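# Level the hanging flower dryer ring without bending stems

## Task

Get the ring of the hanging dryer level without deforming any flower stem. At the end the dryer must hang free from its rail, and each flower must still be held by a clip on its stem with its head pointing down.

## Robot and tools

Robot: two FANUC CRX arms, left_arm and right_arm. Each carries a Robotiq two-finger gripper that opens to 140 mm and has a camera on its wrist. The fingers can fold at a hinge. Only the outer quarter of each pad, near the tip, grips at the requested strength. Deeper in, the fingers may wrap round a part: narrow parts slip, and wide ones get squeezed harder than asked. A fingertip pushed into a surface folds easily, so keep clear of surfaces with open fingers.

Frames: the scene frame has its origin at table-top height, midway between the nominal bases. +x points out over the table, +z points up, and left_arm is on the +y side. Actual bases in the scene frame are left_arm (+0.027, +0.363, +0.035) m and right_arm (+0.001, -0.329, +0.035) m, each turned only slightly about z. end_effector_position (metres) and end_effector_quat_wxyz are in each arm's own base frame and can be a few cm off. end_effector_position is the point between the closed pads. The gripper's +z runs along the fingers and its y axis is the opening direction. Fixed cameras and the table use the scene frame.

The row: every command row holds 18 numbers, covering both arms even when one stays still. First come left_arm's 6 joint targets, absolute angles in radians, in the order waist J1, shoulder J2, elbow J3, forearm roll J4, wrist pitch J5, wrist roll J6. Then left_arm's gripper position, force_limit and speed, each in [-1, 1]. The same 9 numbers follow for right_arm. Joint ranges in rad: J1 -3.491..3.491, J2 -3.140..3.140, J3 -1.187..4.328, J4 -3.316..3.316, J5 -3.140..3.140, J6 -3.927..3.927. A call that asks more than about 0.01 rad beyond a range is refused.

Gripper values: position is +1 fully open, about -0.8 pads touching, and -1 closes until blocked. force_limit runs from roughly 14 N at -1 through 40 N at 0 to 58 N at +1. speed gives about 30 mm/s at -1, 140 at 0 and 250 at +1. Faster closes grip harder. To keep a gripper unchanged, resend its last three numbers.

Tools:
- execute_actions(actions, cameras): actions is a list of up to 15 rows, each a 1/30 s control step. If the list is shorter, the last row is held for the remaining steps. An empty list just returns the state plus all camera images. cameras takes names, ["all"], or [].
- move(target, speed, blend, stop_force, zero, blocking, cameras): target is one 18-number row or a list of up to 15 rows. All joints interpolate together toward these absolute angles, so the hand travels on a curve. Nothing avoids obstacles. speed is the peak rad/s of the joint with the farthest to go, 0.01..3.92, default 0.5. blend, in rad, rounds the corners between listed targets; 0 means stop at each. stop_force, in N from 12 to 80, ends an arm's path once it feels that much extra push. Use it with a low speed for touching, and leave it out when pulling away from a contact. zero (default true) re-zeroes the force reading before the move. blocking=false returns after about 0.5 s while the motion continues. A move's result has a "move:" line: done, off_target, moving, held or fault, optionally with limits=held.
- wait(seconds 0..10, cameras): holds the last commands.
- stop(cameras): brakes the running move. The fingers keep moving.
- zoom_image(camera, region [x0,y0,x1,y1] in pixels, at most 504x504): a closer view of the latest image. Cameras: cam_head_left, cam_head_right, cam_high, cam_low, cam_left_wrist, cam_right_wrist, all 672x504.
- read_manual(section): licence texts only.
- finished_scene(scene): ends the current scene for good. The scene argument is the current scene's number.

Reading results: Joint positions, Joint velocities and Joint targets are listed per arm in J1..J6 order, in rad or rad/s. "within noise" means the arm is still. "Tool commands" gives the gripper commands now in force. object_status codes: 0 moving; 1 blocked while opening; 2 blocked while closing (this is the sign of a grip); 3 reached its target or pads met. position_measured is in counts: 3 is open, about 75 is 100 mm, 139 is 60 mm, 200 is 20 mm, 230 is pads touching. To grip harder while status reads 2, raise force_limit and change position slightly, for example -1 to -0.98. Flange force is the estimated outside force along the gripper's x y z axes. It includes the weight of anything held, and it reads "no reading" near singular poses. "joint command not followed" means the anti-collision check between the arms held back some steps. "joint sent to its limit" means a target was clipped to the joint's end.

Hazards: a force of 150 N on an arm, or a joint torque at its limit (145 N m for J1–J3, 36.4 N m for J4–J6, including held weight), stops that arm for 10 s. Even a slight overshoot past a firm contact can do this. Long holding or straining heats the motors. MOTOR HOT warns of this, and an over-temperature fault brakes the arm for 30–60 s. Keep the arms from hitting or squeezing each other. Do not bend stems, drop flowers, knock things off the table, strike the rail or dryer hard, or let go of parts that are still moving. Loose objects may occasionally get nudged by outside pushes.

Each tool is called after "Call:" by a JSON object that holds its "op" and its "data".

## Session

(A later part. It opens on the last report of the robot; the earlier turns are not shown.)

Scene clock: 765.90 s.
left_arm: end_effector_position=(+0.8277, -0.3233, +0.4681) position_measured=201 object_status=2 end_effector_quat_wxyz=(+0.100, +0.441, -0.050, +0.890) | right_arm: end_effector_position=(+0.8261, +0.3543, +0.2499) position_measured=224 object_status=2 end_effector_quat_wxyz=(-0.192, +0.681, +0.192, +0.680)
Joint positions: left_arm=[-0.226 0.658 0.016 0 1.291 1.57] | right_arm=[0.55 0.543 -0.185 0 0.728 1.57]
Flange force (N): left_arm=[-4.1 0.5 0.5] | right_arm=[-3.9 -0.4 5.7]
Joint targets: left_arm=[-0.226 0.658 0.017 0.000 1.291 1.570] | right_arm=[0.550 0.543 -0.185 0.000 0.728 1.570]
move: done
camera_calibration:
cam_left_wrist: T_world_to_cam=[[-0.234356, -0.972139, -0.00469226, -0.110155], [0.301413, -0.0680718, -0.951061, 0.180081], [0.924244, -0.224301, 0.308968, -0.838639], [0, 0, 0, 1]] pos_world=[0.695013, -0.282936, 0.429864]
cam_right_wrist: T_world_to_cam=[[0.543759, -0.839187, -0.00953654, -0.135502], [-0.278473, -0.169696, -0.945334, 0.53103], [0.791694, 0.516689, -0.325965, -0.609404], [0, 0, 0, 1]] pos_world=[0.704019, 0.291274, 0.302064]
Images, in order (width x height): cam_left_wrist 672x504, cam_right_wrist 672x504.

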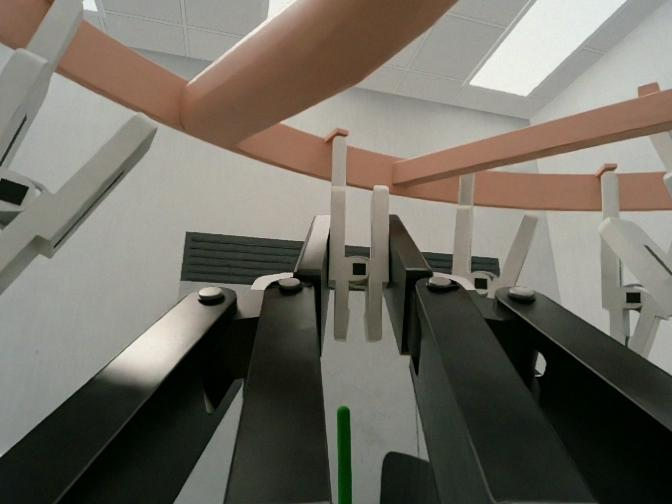

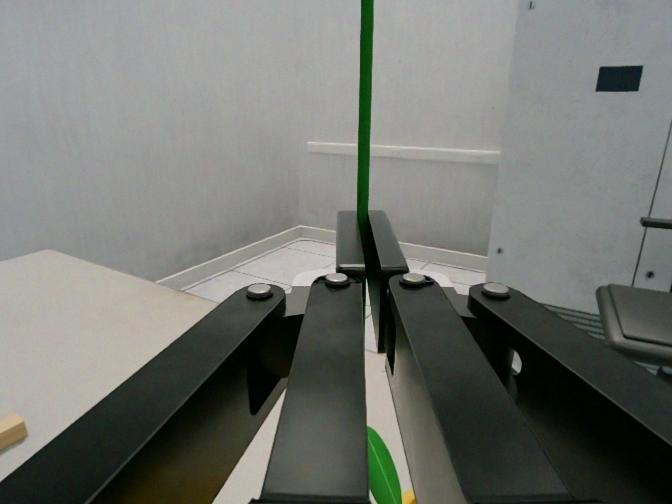

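Call:
{"op": "move", "data": {"target": [-0.2255,0.6576,0.0165,0,1.2911,1.57,-1,0,-1,0.545,0.4974,-0.1826,0,0.68,1.57,-1,-1,-1], "speed": 0.1, "cameras": ["cam_left_wrist","cam_head_left","cam_high","cam_low"]}}

Call:
{"op": "zoom_image", "data": {"camera": "cam_left_wrist", "region": [260, 200, 460, 450]}}

Call:
{"op": "zoom_image", "data": {"camera": "cam_low", "region": [280, 110, 440, 290]}}

Call:
{"op": "zoom_image", "data": {"camera": "cam_high", "region": [320, 220, 440, 340]}}

Scene clock: 785.07 s.
left_arm: end_effector_position=(+0.8277, -0.3233, +0.4681) position_measured=201 object_status=2 end_effector_quat_wxyz=(+0.100, +0.441, -0.050, +0.890) | right_arm: end_effector_position=(+0.8255, +0.3484, +0.2749) position_measured=224 object_status=2 end_effector_quat_wxyz=(-0.191, +0.681, +0.190, +0.681)
Joint positions: left_arm=[-0.226 0.658 0.017 0 1.291 1.57] | right_arm=[0.545 0.497 -0.183 0 0.68 1.57]
Flange force (N): left_arm=[-4.8 0.1 0.9] | right_arm=[-3.3 0.1 5.0]
Joint targets: left_arm=[-0.226 0.658 0.017 0.000 1.291 1.570] | right_arm=[0.545 0.497 -0.183 0.000 0.680 1.570]
move: done
camera_calibration:
cam_left_wrist: T_world_to_cam=[[-0.234356, -0.972139, -0.00469226, -0.110155], [0.301413, -0.0680718, -0.951061, 0.180081], [0.924244, -0.224301, 0.308968, -0.838639], [0, 0, 0, 1]] pos_world=[0.695013, -0.282936, 0.429864]
Images, in order (width x height): cam_head_left 672x504, cam_high 672x504, cam_low 672x504, cam_left_wrist 672x504.

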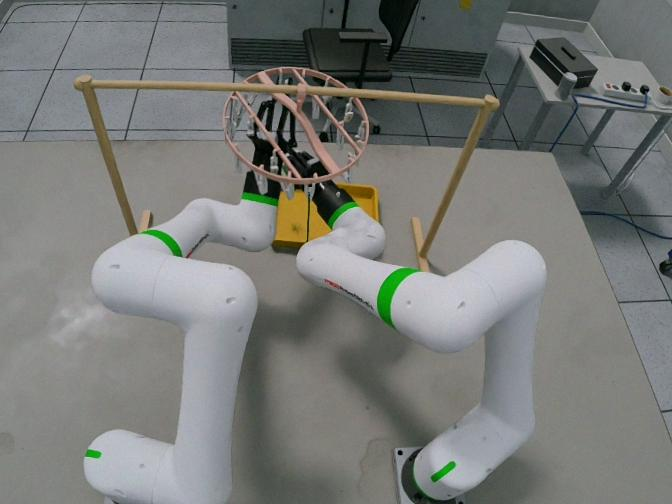

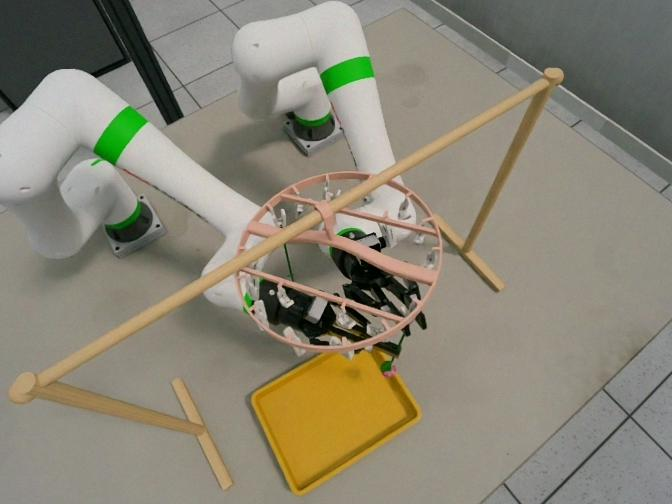

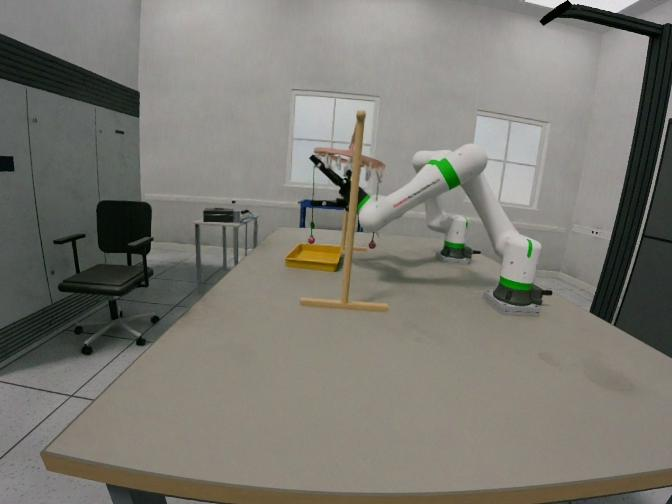

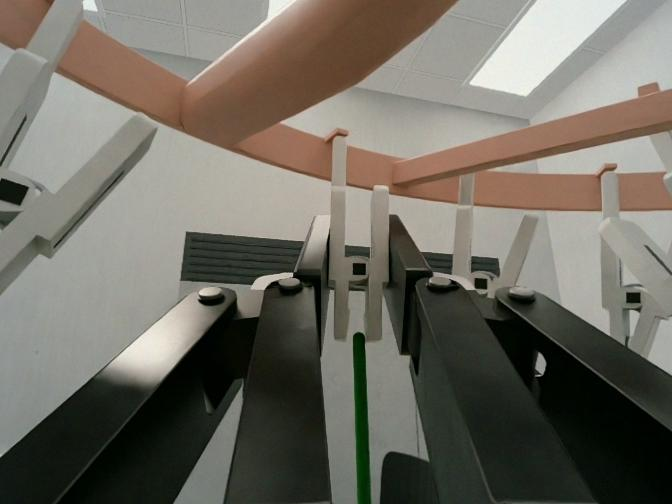

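Scaled by 2.016 from the camera's 672x504 image, which has a finer 960x720 frame.

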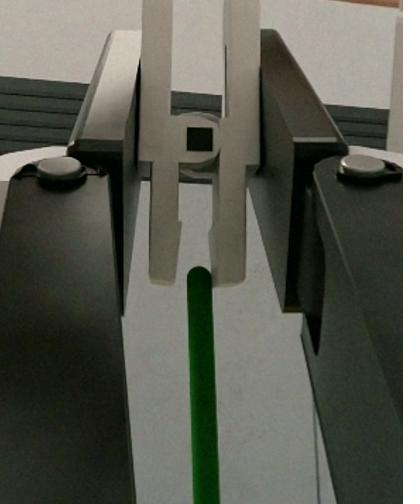

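Scaled by 2.800 from the camera's 672x504 image, which has a finer 960x720 frame.

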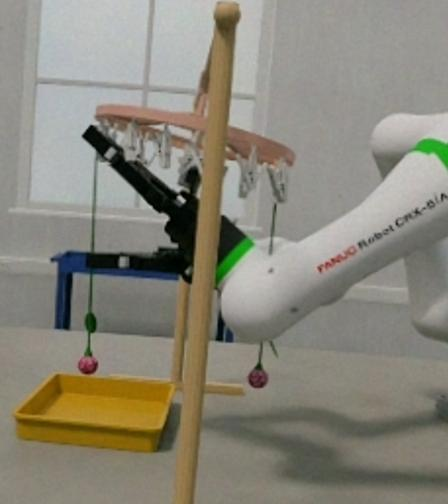

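Scaled by 4.200 from the camera's 672x504 image, which has a finer 960x720 frame.

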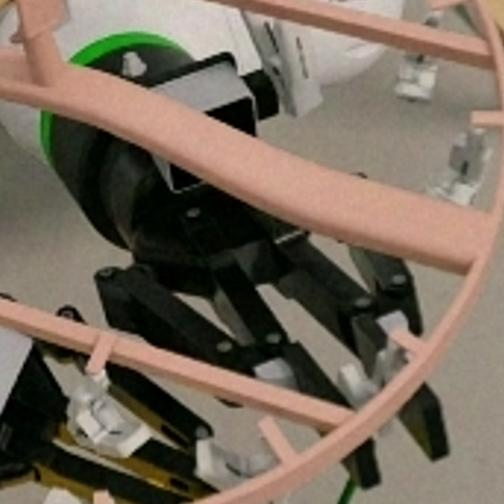

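Call:
{"op": "move", "data": {"target": [[-0.2255,0.6576,0.0165,0,1.2911,1.57,-1,0,-1,0.545,0.5164,-0.1855,0,0.70,1.57,-1,-1,-1],[-0.2255,0.6576,0.0165,0,1.2911,1.57,-1,0,-1,0.5353,0.5312,-0.1583,0,0.6895,1.57,-1,-1,-1]], "speed": 0.08, "cameras": ["cam_left_wrist"]}}

Call:
{"op": "zoom_image", "data": {"camera": "cam_left_wrist", "region": [290, 200, 430, 400]}}

Scene clock: 811.33 s.
left_arm: end_effector_position=(+0.8277, -0.3233, +0.4681) position_measured=201 object_status=2 end_effector_quat_wxyz=(+0.100, +0.441, -0.050, +0.890) | right_arm: end_effector_position=(+0.8370, +0.3452, +0.2650) position_measured=224 object_status=2 end_effector_quat_wxyz=(-0.187, +0.682, +0.187, +0.682)
Joint positions: left_arm=[-0.226 0.658 0.016 0 1.291 1.57] | right_arm=[0.535 0.531 -0.158 0 0.69 1.57]
Flange force (N): left_arm=[-3.8 0.2 0.7] | right_arm=[-3.0 -0.7 4.5]
Joint targets: left_arm=[-0.226 0.658 0.017 0.000 1.291 1.570] | right_arm=[0.535 0.531 -0.158 0.000 0.690 1.570]
move: done
camera_calibration:
cam_left_wrist: T_world_to_cam=[[-0.234328, -0.972146, -0.00470712, -0.110171], [0.30139, -0.0680424, -0.95107, 0.180109], [0.924259, -0.224281, 0.308939, -0.838631], [0, 0, 0, 1]] pos_world=[0.695013, -0.282936, 0.429864]
Images, in order (width x height): cam_left_wrist 672x504.

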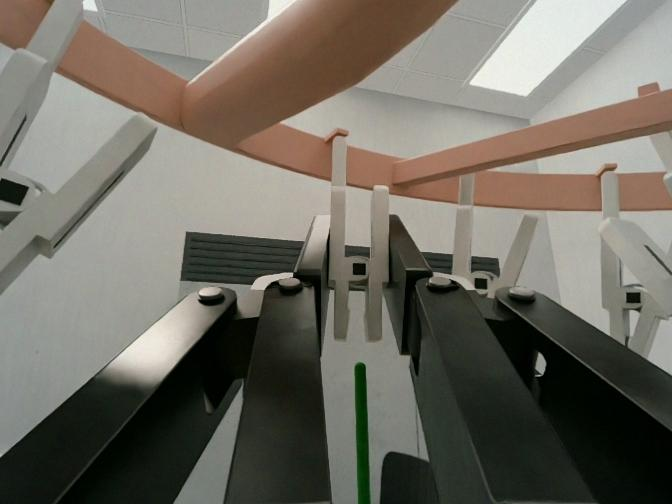

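Scaled by 2.520 from the camera's 672x504 image, which has a finer 960x720 frame.

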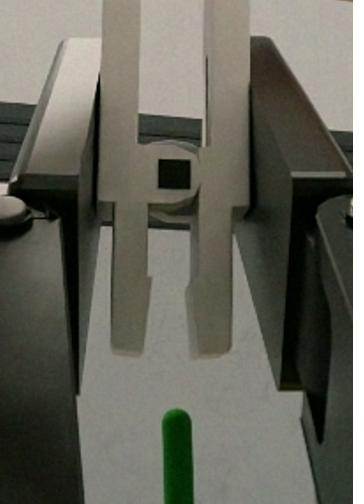

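Call:
{"op": "move", "data": {"target": [-0.2255,0.6576,0.0165,0,1.2911,1.57,-1,0,-1,0.5363,0.4932,-0.145,0,0.6382,1.57,-1,-1,-1], "speed": 0.08, "cameras": ["cam_left_wrist","cam_low","cam_high"]}}

Call:
{"op": "zoom_image", "data": {"camera": "cam_left_wrist", "region": [290, 200, 430, 400]}}

Call:
{"op": "zoom_image", "data": {"camera": "cam_low", "region": [300, 140, 350, 190]}}

Call:
{"op": "zoom_image", "data": {"camera": "cam_high", "region": [380, 290, 440, 350]}}

Scene clock: 818.20 s.
left_arm: end_effector_position=(+0.8277, -0.3233, +0.4681) position_measured=201 object_status=2 end_effector_quat_wxyz=(+0.100, +0.441, -0.050, +0.890) | right_arm: end_effector_position=(+0.8366, +0.3461, +0.2899) position_measured=224 object_status=2 end_effector_quat_wxyz=(-0.188, +0.682, +0.187, +0.682)
Joint positions: left_arm=[-0.225 0.658 0.016 0 1.291 1.57] | right_arm=[0.536 0.493 -0.145 0 0.638 1.57]
Flange force (N): left_arm=[-3.5 0.1 0.7] | right_arm=[-2.7 -1.2 5.8]
Joint targets: left_arm=[-0.226 0.658 0.017 0.000 1.291 1.570] | right_arm=[0.536 0.493 -0.145 0.000 0.638 1.570]
move: done
camera_calibration:
cam_left_wrist: T_world_to_cam=[[-0.234328, -0.972146, -0.00470712, -0.110171], [0.30139, -0.0680424, -0.95107, 0.180109], [0.924259, -0.224281, 0.308939, -0.838631], [0, 0, 0, 1]] pos_world=[0.695013, -0.282936, 0.429864]
Images, in order (width x height): cam_high 672x504, cam_low 672x504, cam_left_wrist 672x504.

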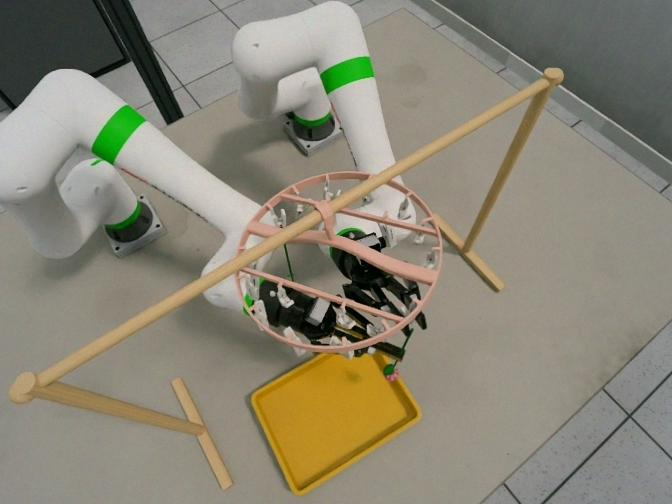

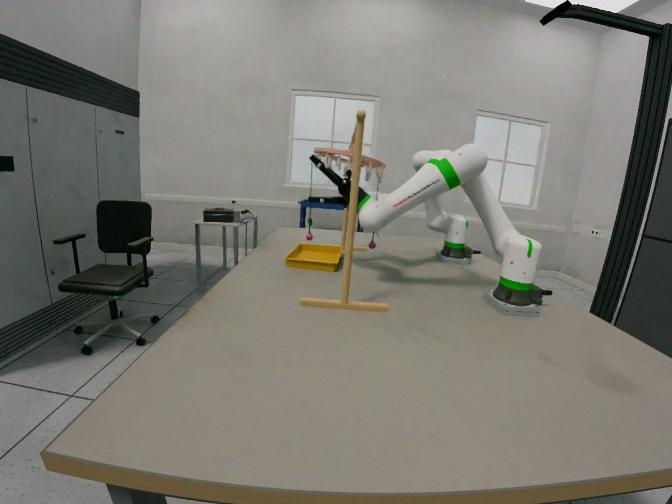

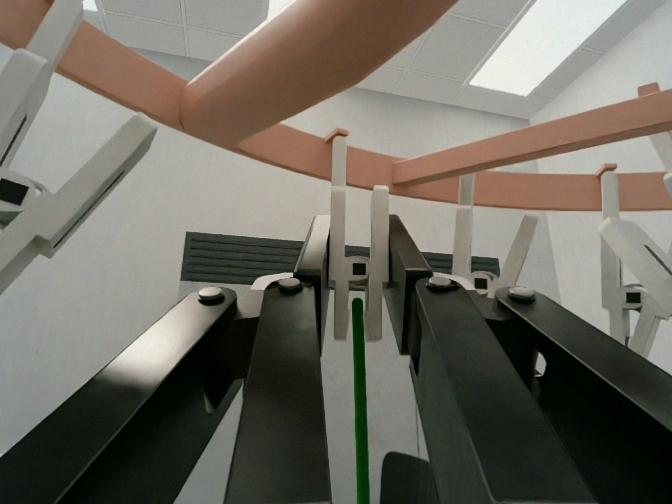

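Scaled by 2.520 from the camera's 672x504 image, which has a finer 960x720 frame.

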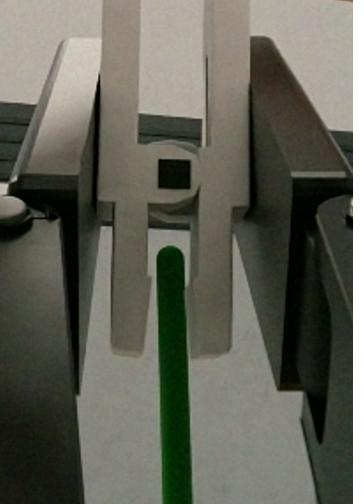

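Scaled by 10.080 from the camera's 672x504 image, which has a finer 960x720 frame.

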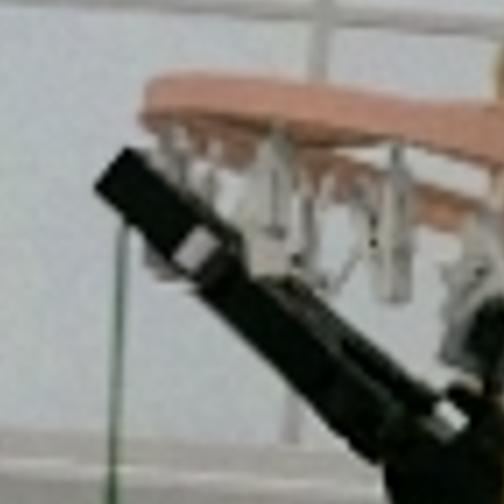

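Scaled by 8.400 from the camera's 672x504 image, which has a finer 960x720 frame.

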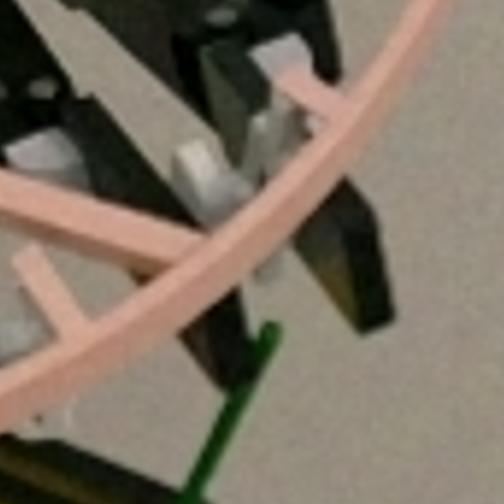

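Call:
{"op": "move", "data": {"target": [[-0.2255,0.6576,0.0165,0,1.2911,1.57,-1,0,-1,0.5363,0.5312,-0.1583,0,0.6895,1.57,-1,-1,-1],[-0.2255,0.6576,0.0165,0,1.2911,1.57,-1,0,-1,0.5527,0.5066,-0.2073,0,0.7139,1.57,-1,-1,-1],[-0.2255,0.6576,0.0165,0,1.2911,1.57,-1,0,-1,0.5527,0.4905,-0.195,0,0.6855,1.57,-1,-1,-1]], "speed": 0.1, "cameras": ["cam_left_wrist","cam_low","cam_high"]}}

Call:
{"op": "zoom_image", "data": {"camera": "cam_left_wrist", "region": [290, 200, 430, 400]}}

Call:
{"op": "zoom_image", "data": {"camera": "cam_low", "region": [300, 140, 350, 190]}}

Call:
{"op": "zoom_image", "data": {"camera": "cam_high", "region": [380, 290, 440, 350]}}

Scene clock: 835.80 s.
left_arm: end_effector_position=(+0.8277, -0.3233, +0.4681) position_measured=201 object_status=2 end_effector_quat_wxyz=(+0.100, +0.441, -0.050, +0.890) | right_arm: end_effector_position=(+0.8194, +0.3527, +0.2744) position_measured=224 object_status=2 end_effector_quat_wxyz=(-0.193, +0.680, +0.193, +0.680)
Joint positions: left_arm=[-0.225 0.658 0.016 0 1.291 1.57] | right_arm=[0.553 0.491 -0.195 0 0.686 1.57]
Flange force (N): left_arm=[-3.8 -0.2 -0.2] | right_arm=[-2.6 0.1 4.3]
Joint targets: left_arm=[-0.226 0.658 0.017 0.000 1.291 1.570] | right_arm=[0.553 0.490 -0.195 0.000 0.685 1.570]
move: done
camera_calibration:
cam_left_wrist: T_world_to_cam=[[-0.234328, -0.972146, -0.00470712, -0.110171], [0.30139, -0.0680424, -0.95107, 0.180109], [0.924259, -0.224281, 0.308939, -0.838631], [0, 0, 0, 1]] pos_world=[0.695013, -0.282936, 0.429864]
Images, in order (width x height): cam_high 672x504, cam_low 672x504, cam_left_wrist 672x504.

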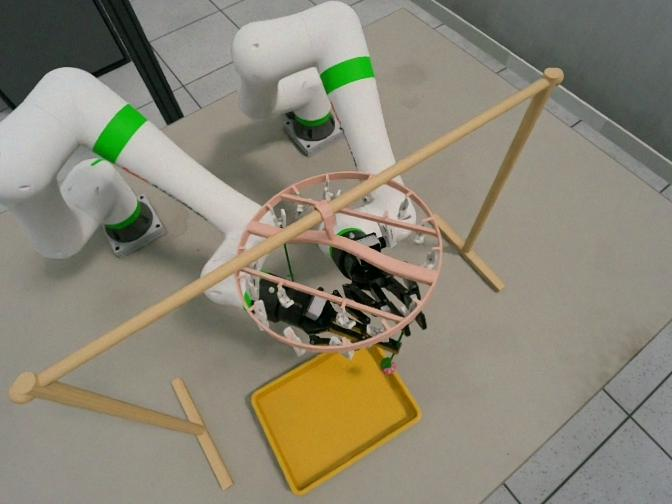

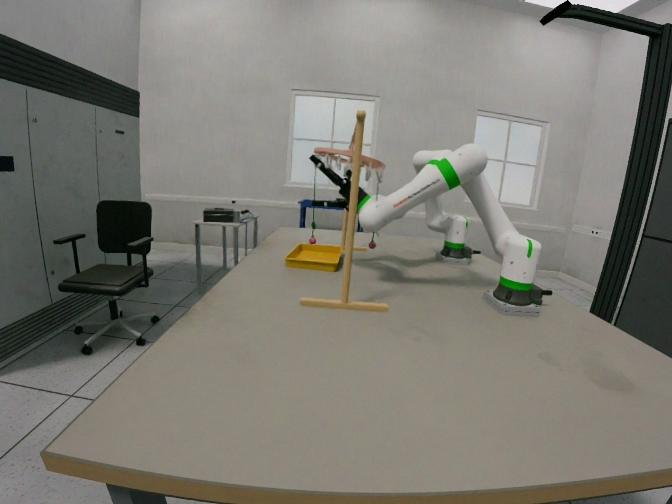

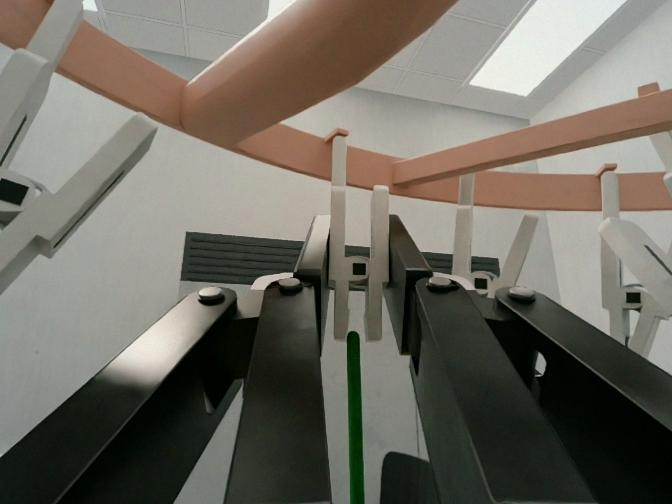

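Scaled by 2.520 from the camera's 672x504 image, which has a finer 960x720 frame.

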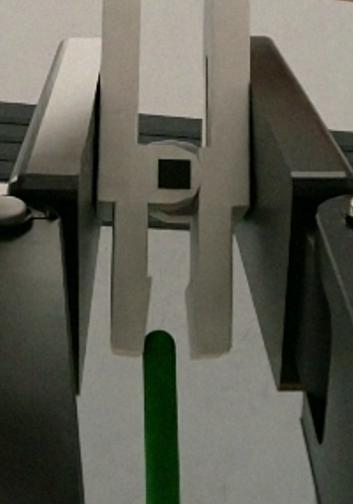

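Scaled by 10.080 from the camera's 672x504 image, which has a finer 960x720 frame.

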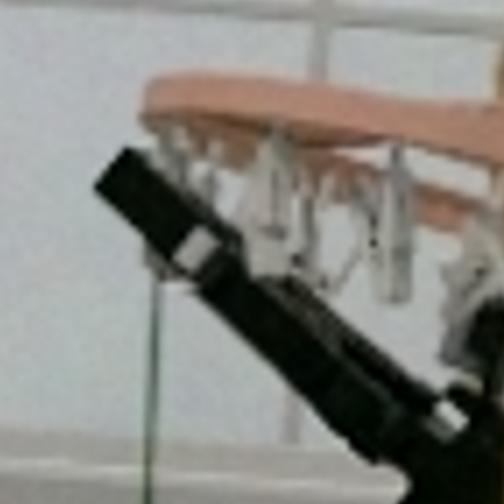

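Scaled by 8.400 from the camera's 672x504 image, which has a finer 960x720 frame.

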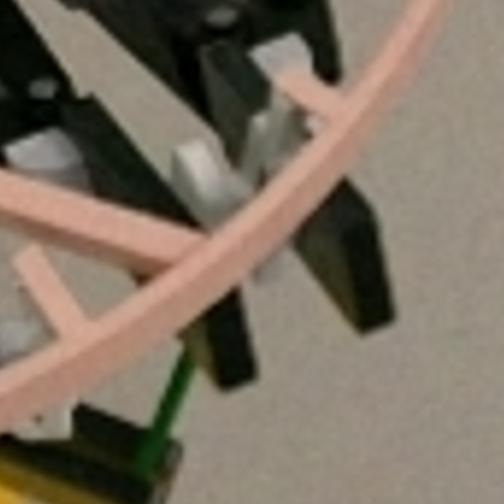

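Call:
{"op": "move", "data": {"target": [[-0.2255,0.6576,0.0165,0,1.2911,1.57,-1,0,-1,0.5543,0.4890,-0.199,0,0.688,1.57,-1,-1,-1],[-0.2255,0.6576,0.0165,0,1.2911,1.57,-1,0,-1,0.5543,0.4602,-0.1773,0,0.6375,1.57,-1,-1,-1]], "speed": 0.06, "cameras": ["cam_left_wrist","cam_low","cam_high"]}}

Call:
{"op": "zoom_image", "data": {"camera": "cam_left_wrist", "region": [290, 200, 430, 400]}}

Call:
{"op": "zoom_image", "data": {"camera": "cam_low", "region": [300, 140, 350, 190]}}

Call:
{"op": "zoom_image", "data": {"camera": "cam_high", "region": [380, 290, 440, 350]}}

Scene clock: 850.43 s.
left_arm: end_effector_position=(+0.8276, -0.3232, +0.4685) position_measured=201 object_status=2 end_effector_quat_wxyz=(+0.100, +0.441, -0.050, +0.890) | right_arm: end_effector_position=(+0.8202, +0.3548, +0.2963) position_measured=224 object_status=2 end_effector_quat_wxyz=(-0.194, +0.680, +0.193, +0.680)
Joint positions: left_arm=[-0.225 0.657 0.017 0 1.291 1.57] | right_arm=[0.554 0.46 -0.177 0 0.637 1.57]
Flange force (N): left_arm=[10.6 -1.0 13.5] | right_arm=[-21.9 -0.7 5.8]
Joint targets: left_arm=[-0.226 0.658 0.017 0.000 1.291 1.570] | right_arm=[0.554 0.460 -0.177 0.000 0.637 1.570]
move: done
camera_calibration:
cam_left_wrist: T_world_to_cam=[[-0.234273, -0.97216, -0.00471036, -0.110233], [0.301896, -0.0681441, -0.950902, 0.179971], [0.924108, -0.224192, 0.309456, -0.838723], [0, 0, 0, 1]] pos_world=[0.694913, -0.282936, 0.430164]
Images, in order (width x height): cam_high 672x504, cam_low 672x504, cam_left_wrist 672x504.

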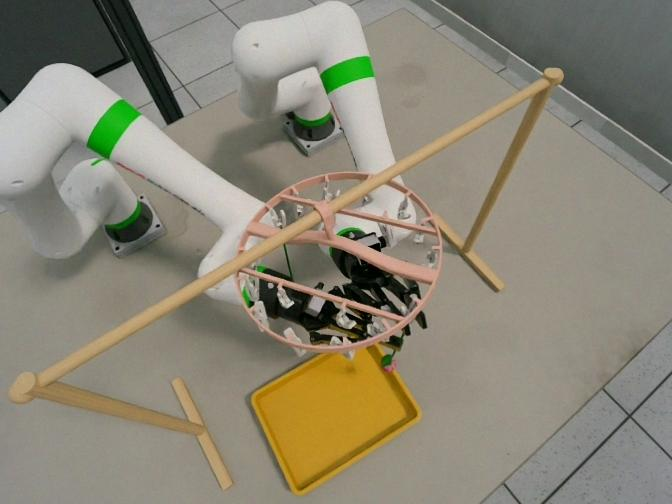

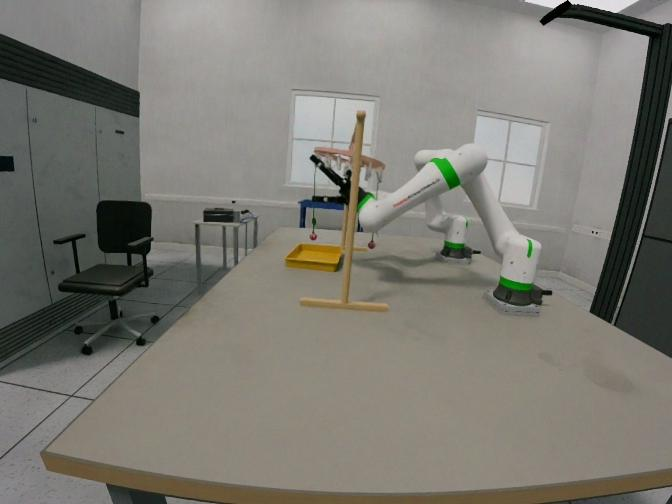

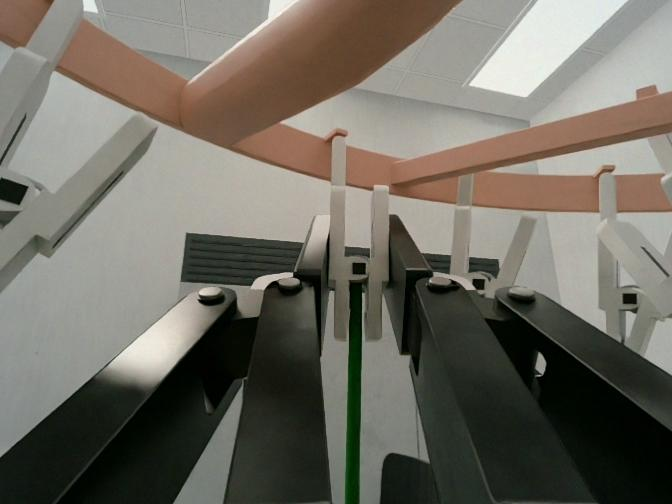

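Scaled by 2.520 from the camera's 672x504 image, which has a finer 960x720 frame.

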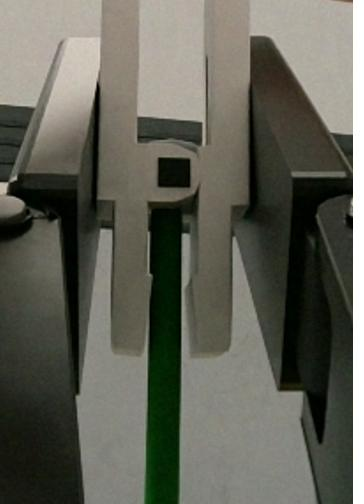

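Scaled by 10.080 from the camera's 672x504 image, which has a finer 960x720 frame.

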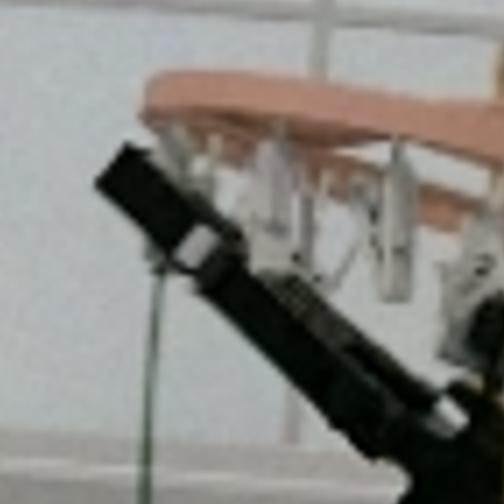

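Scaled by 8.400 from the camera's 672x504 image, which has a finer 960x720 frame.

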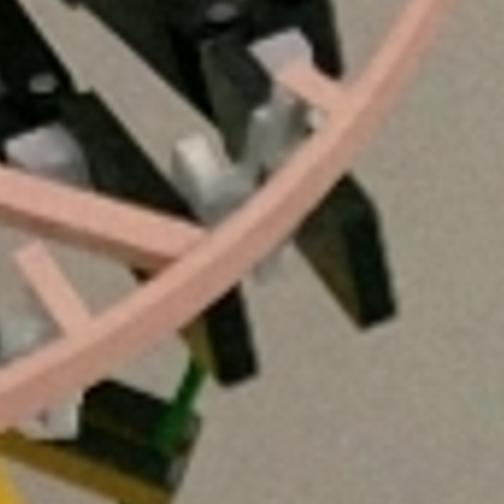

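Call:
{"op": "move", "data": {"target": [-0.2255,0.6576,0.0165,0,1.2911,1.57,-1,0,-1,0.5543,0.4735,-0.1875,0,0.661,1.57,-1,-1,-1], "speed": 0.06, "cameras": ["cam_left_wrist","cam_right_wrist","cam_low"]}}

Call:
{"op": "zoom_image", "data": {"camera": "cam_left_wrist", "region": [290, 200, 430, 400]}}

Call:
{"op": "zoom_image", "data": {"camera": "cam_low", "region": [290, 140, 350, 250]}}

Scene clock: 857.63 s.
left_arm: end_effector_position=(+0.8277, -0.3233, +0.4680) position_measured=201 object_status=2 end_effector_quat_wxyz=(+0.100, +0.442, -0.050, +0.890) | right_arm: end_effector_position=(+0.8191, +0.3542, +0.2859) position_measured=224 object_status=2 end_effector_quat_wxyz=(-0.194, +0.680, +0.193, +0.680)
Joint positions: left_arm=[-0.225 0.658 0.016 0 1.291 1.57] | right_arm=[0.554 0.473 -0.187 0 0.661 1.57]
Flange force (N): left_arm=[-4.2 -0.1 0.3] | right_arm=[-2.5 -0.7 6.3]
Joint targets: left_arm=[-0.226 0.658 0.017 0.000 1.291 1.570] | right_arm=[0.554 0.474 -0.187 0.000 0.661 1.570]
move: done
camera_calibration:
cam_left_wrist: T_world_to_cam=[[-0.234342, -0.972143, -0.00466272, -0.110179], [0.301291, -0.0680667, -0.9511, 0.180183], [0.924287, -0.224288, 0.308849, -0.838614], [0, 0, 0, 1]] pos_world=[0.695013, -0.282936, 0.429864]
cam_right_wrist: T_world_to_cam=[[0.547081, -0.837024, -0.00962424, -0.134946], [-0.277839, -0.170727, -0.945335, 0.56295], [0.789625, 0.519849, -0.325959, -0.591527], [0, 0, 0, 1]] pos_world=[0.69732, 0.290662, 0.338064]
Images, in order (width x height): cam_low 672x504, cam_left_wrist 672x504, cam_right_wrist 672x504.

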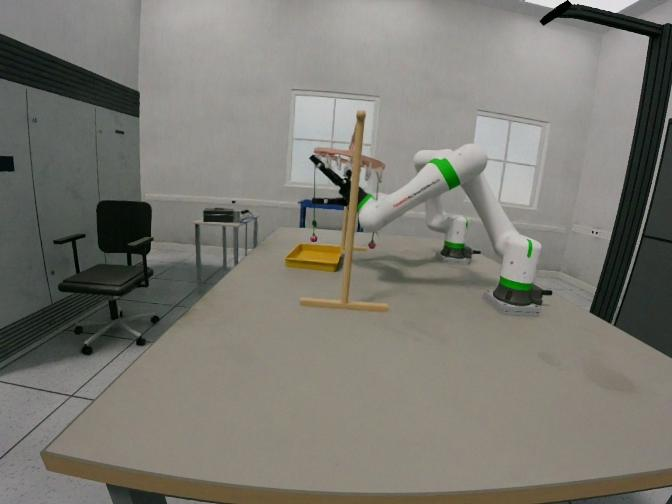

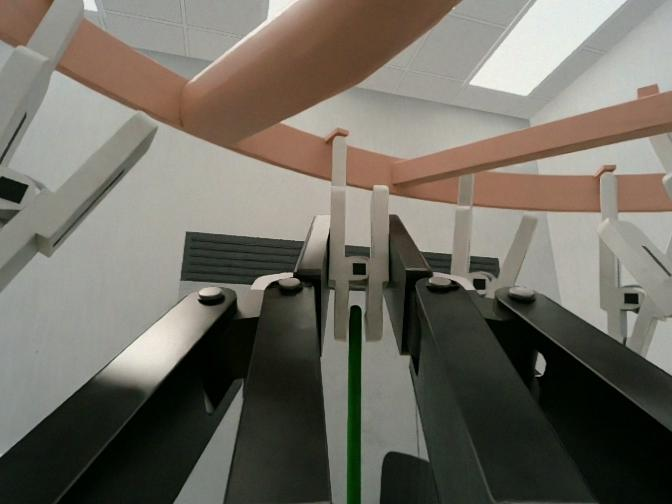

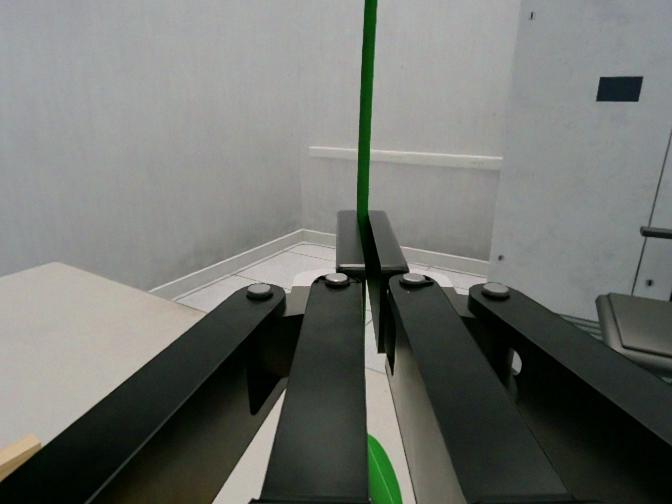

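Scaled by 2.520 from the camera's 672x504 image, which has a finer 960x720 frame.

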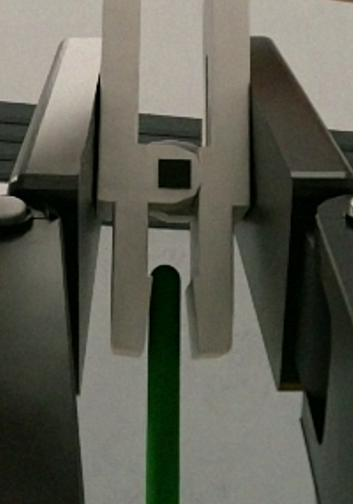

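Scaled by 4.582 from the camera's 672x504 image, which has a finer 960x720 frame.

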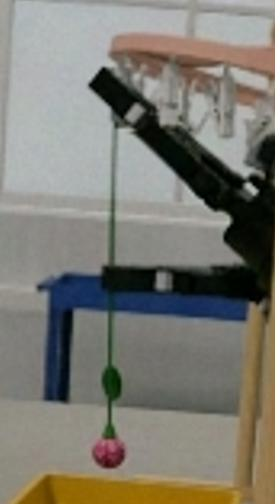

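Call:
{"op": "move", "data": {"target": [-0.2255,0.6576,0.0165,0,1.2911,1.57,-0.2,0,-0.5,0.5543,0.4735,-0.1875,0,0.661,1.57,-1,-1,-1], "speed": 0.06, "cameras": ["cam_left_wrist","cam_right_wrist","cam_low"]}}

Call:
{"op": "zoom_image", "data": {"camera": "cam_left_wrist", "region": [290, 150, 430, 400]}}

Call:
{"op": "zoom_image", "data": {"camera": "cam_low", "region": [290, 140, 390, 250]}}

Scene clock: 868.40 s.
left_arm: end_effector_position=(+0.8277, -0.3233, +0.4682) position_measured=154 object_status=0 end_effector_quat_wxyz=(+0.100, +0.441, -0.050, +0.890) | right_arm: end_effector_position=(+0.8191, +0.3542, +0.2859) position_measured=224 object_status=2 end_effector_quat_wxyz=(-0.194, +0.680, +0.193, +0.680)
Joint positions: left_arm=[-0.226 0.658 0.017 0 1.291 1.57] | right_arm=[0.554 0.474 -0.188 0 0.661 1.57]
Flange force (N): left_arm=[-1.6 1.3 0.2] | right_arm=[-2.7 -0.1 5.4]
Joint targets: left_arm=[-0.226 0.658 0.017 0.000 1.291 1.570] | right_arm=[0.554 0.474 -0.187 0.000 0.661 1.570]
move: done
camera_calibration:
cam_left_wrist: T_world_to_cam=[[-0.234342, -0.972143, -0.00473666, -0.110147], [0.301511, -0.0680475, -0.951031, 0.180101], [0.924216, -0.224294, 0.309058, -0.838687], [0, 0, 0, 1]] pos_world=[0.695013, -0.282936, 0.429964]
cam_right_wrist: T_world_to_cam=[[0.547105, -0.83701, -0.00954444, -0.134995], [-0.277794, -0.170798, -0.945335, 0.562845], [0.789624, 0.519849, -0.325961, -0.591558], [0, 0, 0, 1]] pos_world=[0.69732, 0.290662, 0.337964]
Images, in order (width x height): cam_low 672x504, cam_left_wrist 672x504, cam_right_wrist 672x504.

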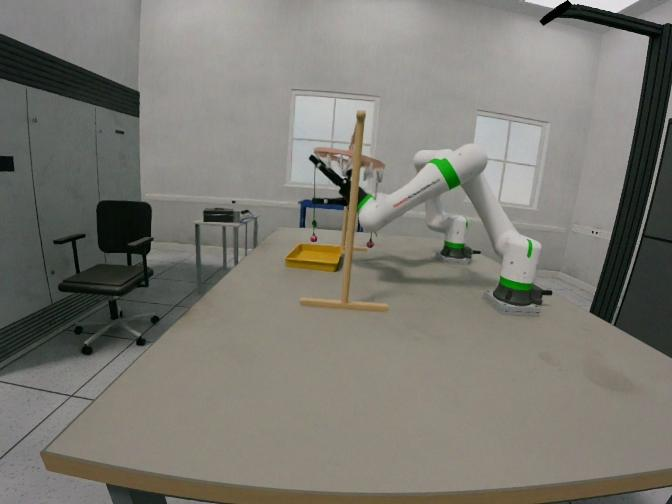

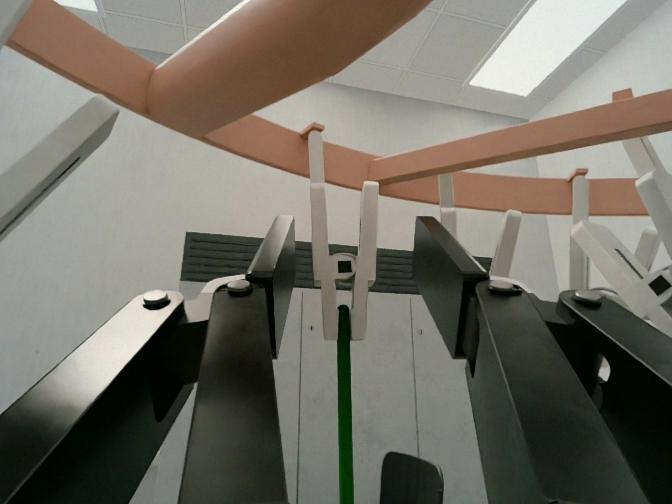

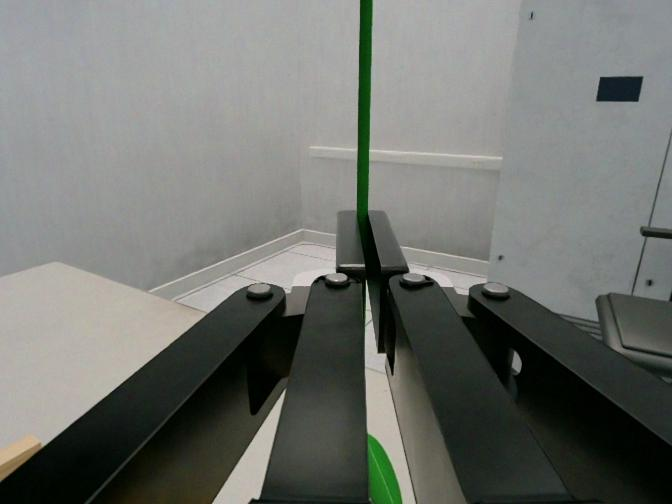

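Scaled by 2.016 from the camera's 672x504 image, which has a finer 960x720 frame.

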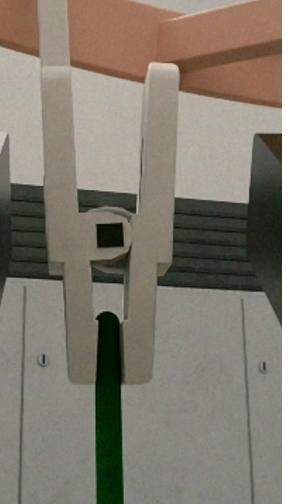

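Scaled by 4.582 from the camera's 672x504 image, which has a finer 960x720 frame.

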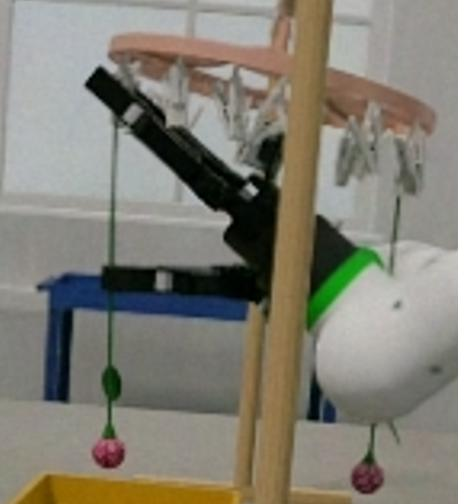

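Call:
{"op": "move", "data": {"target": [[-0.2215,0.6427,-0.0181,0,1.3108,1.57,-0.2,0,-0.5,0.5543,0.4735,-0.1875,0,0.661,1.57,-1,-1,-1],[-0.2215,0.6128,-0.0996,0,1.3624,1.57,-0.2,0,-0.5,0.5543,0.4735,-0.1875,0,0.661,1.57,-1,-1,-1],[-0.224,0.599,-0.3087,0,1.5577,1.57,-0.2,0,-0.5,0.5543,0.4735,-0.1875,0,0.661,1.57,-1,-1,-1],[-0.224,0.6403,-0.8812,0,2.1715,1.57,-0.2,0,-0.5,0.5543,0.4735,-0.1875,0,0.661,1.57,-1,-1,-1],[-0.224,0.6403,-0.8812,0,2.1715,1.57,-0.2,0,-0.5,0.5543,0.4955,-0.203,0,0.6985,1.57,-1,-1,-1]], "speed": [0.1,0.15,0.3,0.5,0.05], "cameras": ["cam_left_wrist","cam_right_wrist","cam_low"]}}

Call:
{"op": "zoom_image", "data": {"camera": "cam_low", "region": [290, 110, 400, 260]}}

Scene clock: 883.03 s.
left_arm: end_effector_position=(+0.5073, -0.2489, +0.3001) position_measured=154 object_status=3 end_effector_quat_wxyz=(+0.100, +0.442, -0.050, +0.890) | right_arm: end_effector_position=(+0.8173, +0.3531, +0.2692) position_measured=224 object_status=2 end_effector_quat_wxyz=(-0.194, +0.680, +0.193, +0.680)
Joint positions: left_arm=[-0.224 0.64 -0.881 0 2.172 1.57] | right_arm=[0.554 0.495 -0.203 0 0.698 1.57]
Flange force (N): left_arm=[-2.0 -0.9 -2.2] | right_arm=[-2.7 0.1 4.2]
Joint targets: left_arm=[-0.224 0.640 -0.881 0.000 2.171 1.570] | right_arm=[0.554 0.496 -0.203 0.000 0.698 1.570]
move: done
camera_calibration:
cam_left_wrist: T_world_to_cam=[[-0.23288, -0.972494, -0.00465178, -0.114536], [0.301489, -0.0676473, -0.951067, 0.121988], [0.924593, -0.222887, 0.30895, -0.473791], [0, 0, 0, 1]] pos_world=[0.374613, -0.208736, 0.261864]
cam_right_wrist: T_world_to_cam=[[0.547081, -0.837024, -0.00962424, -0.135127], [-0.277839, -0.170727, -0.945335, 0.546364], [0.789625, 0.519849, -0.325959, -0.594958], [0, 0, 0, 1]] pos_world=[0.69552, 0.289462, 0.321264]
Images, in order (width x height): cam_low 672x504, cam_left_wrist 672x504, cam_right_wrist 672x504.

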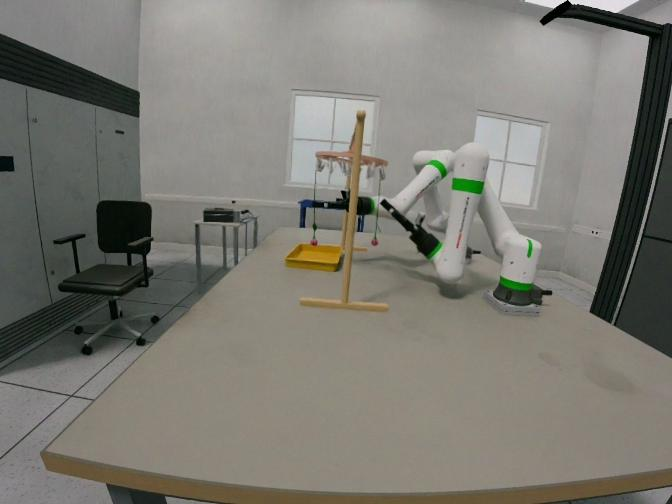

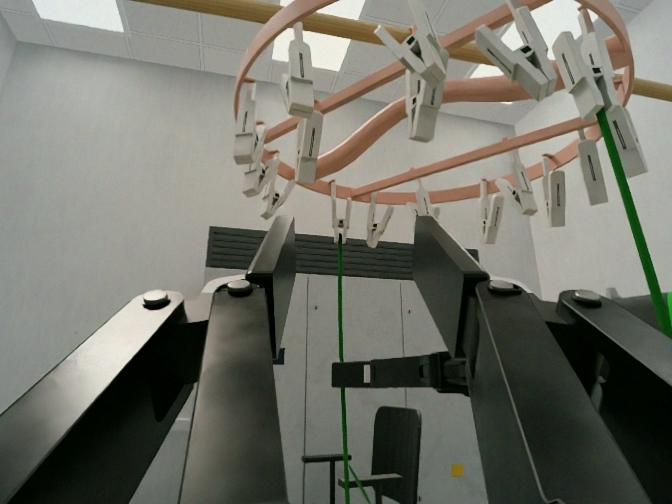

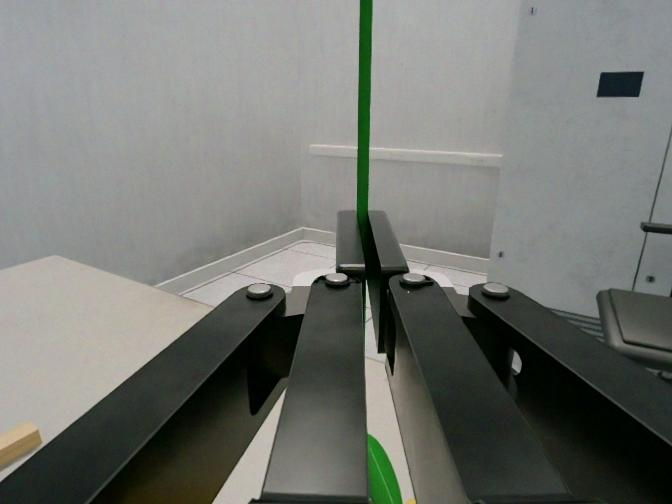

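Scaled by 3.360 from the camera's 672x504 image, which has a finer 960x720 frame.

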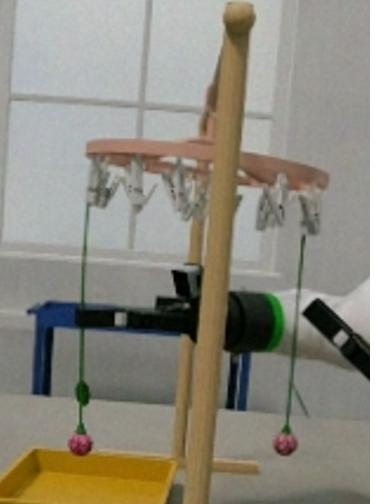

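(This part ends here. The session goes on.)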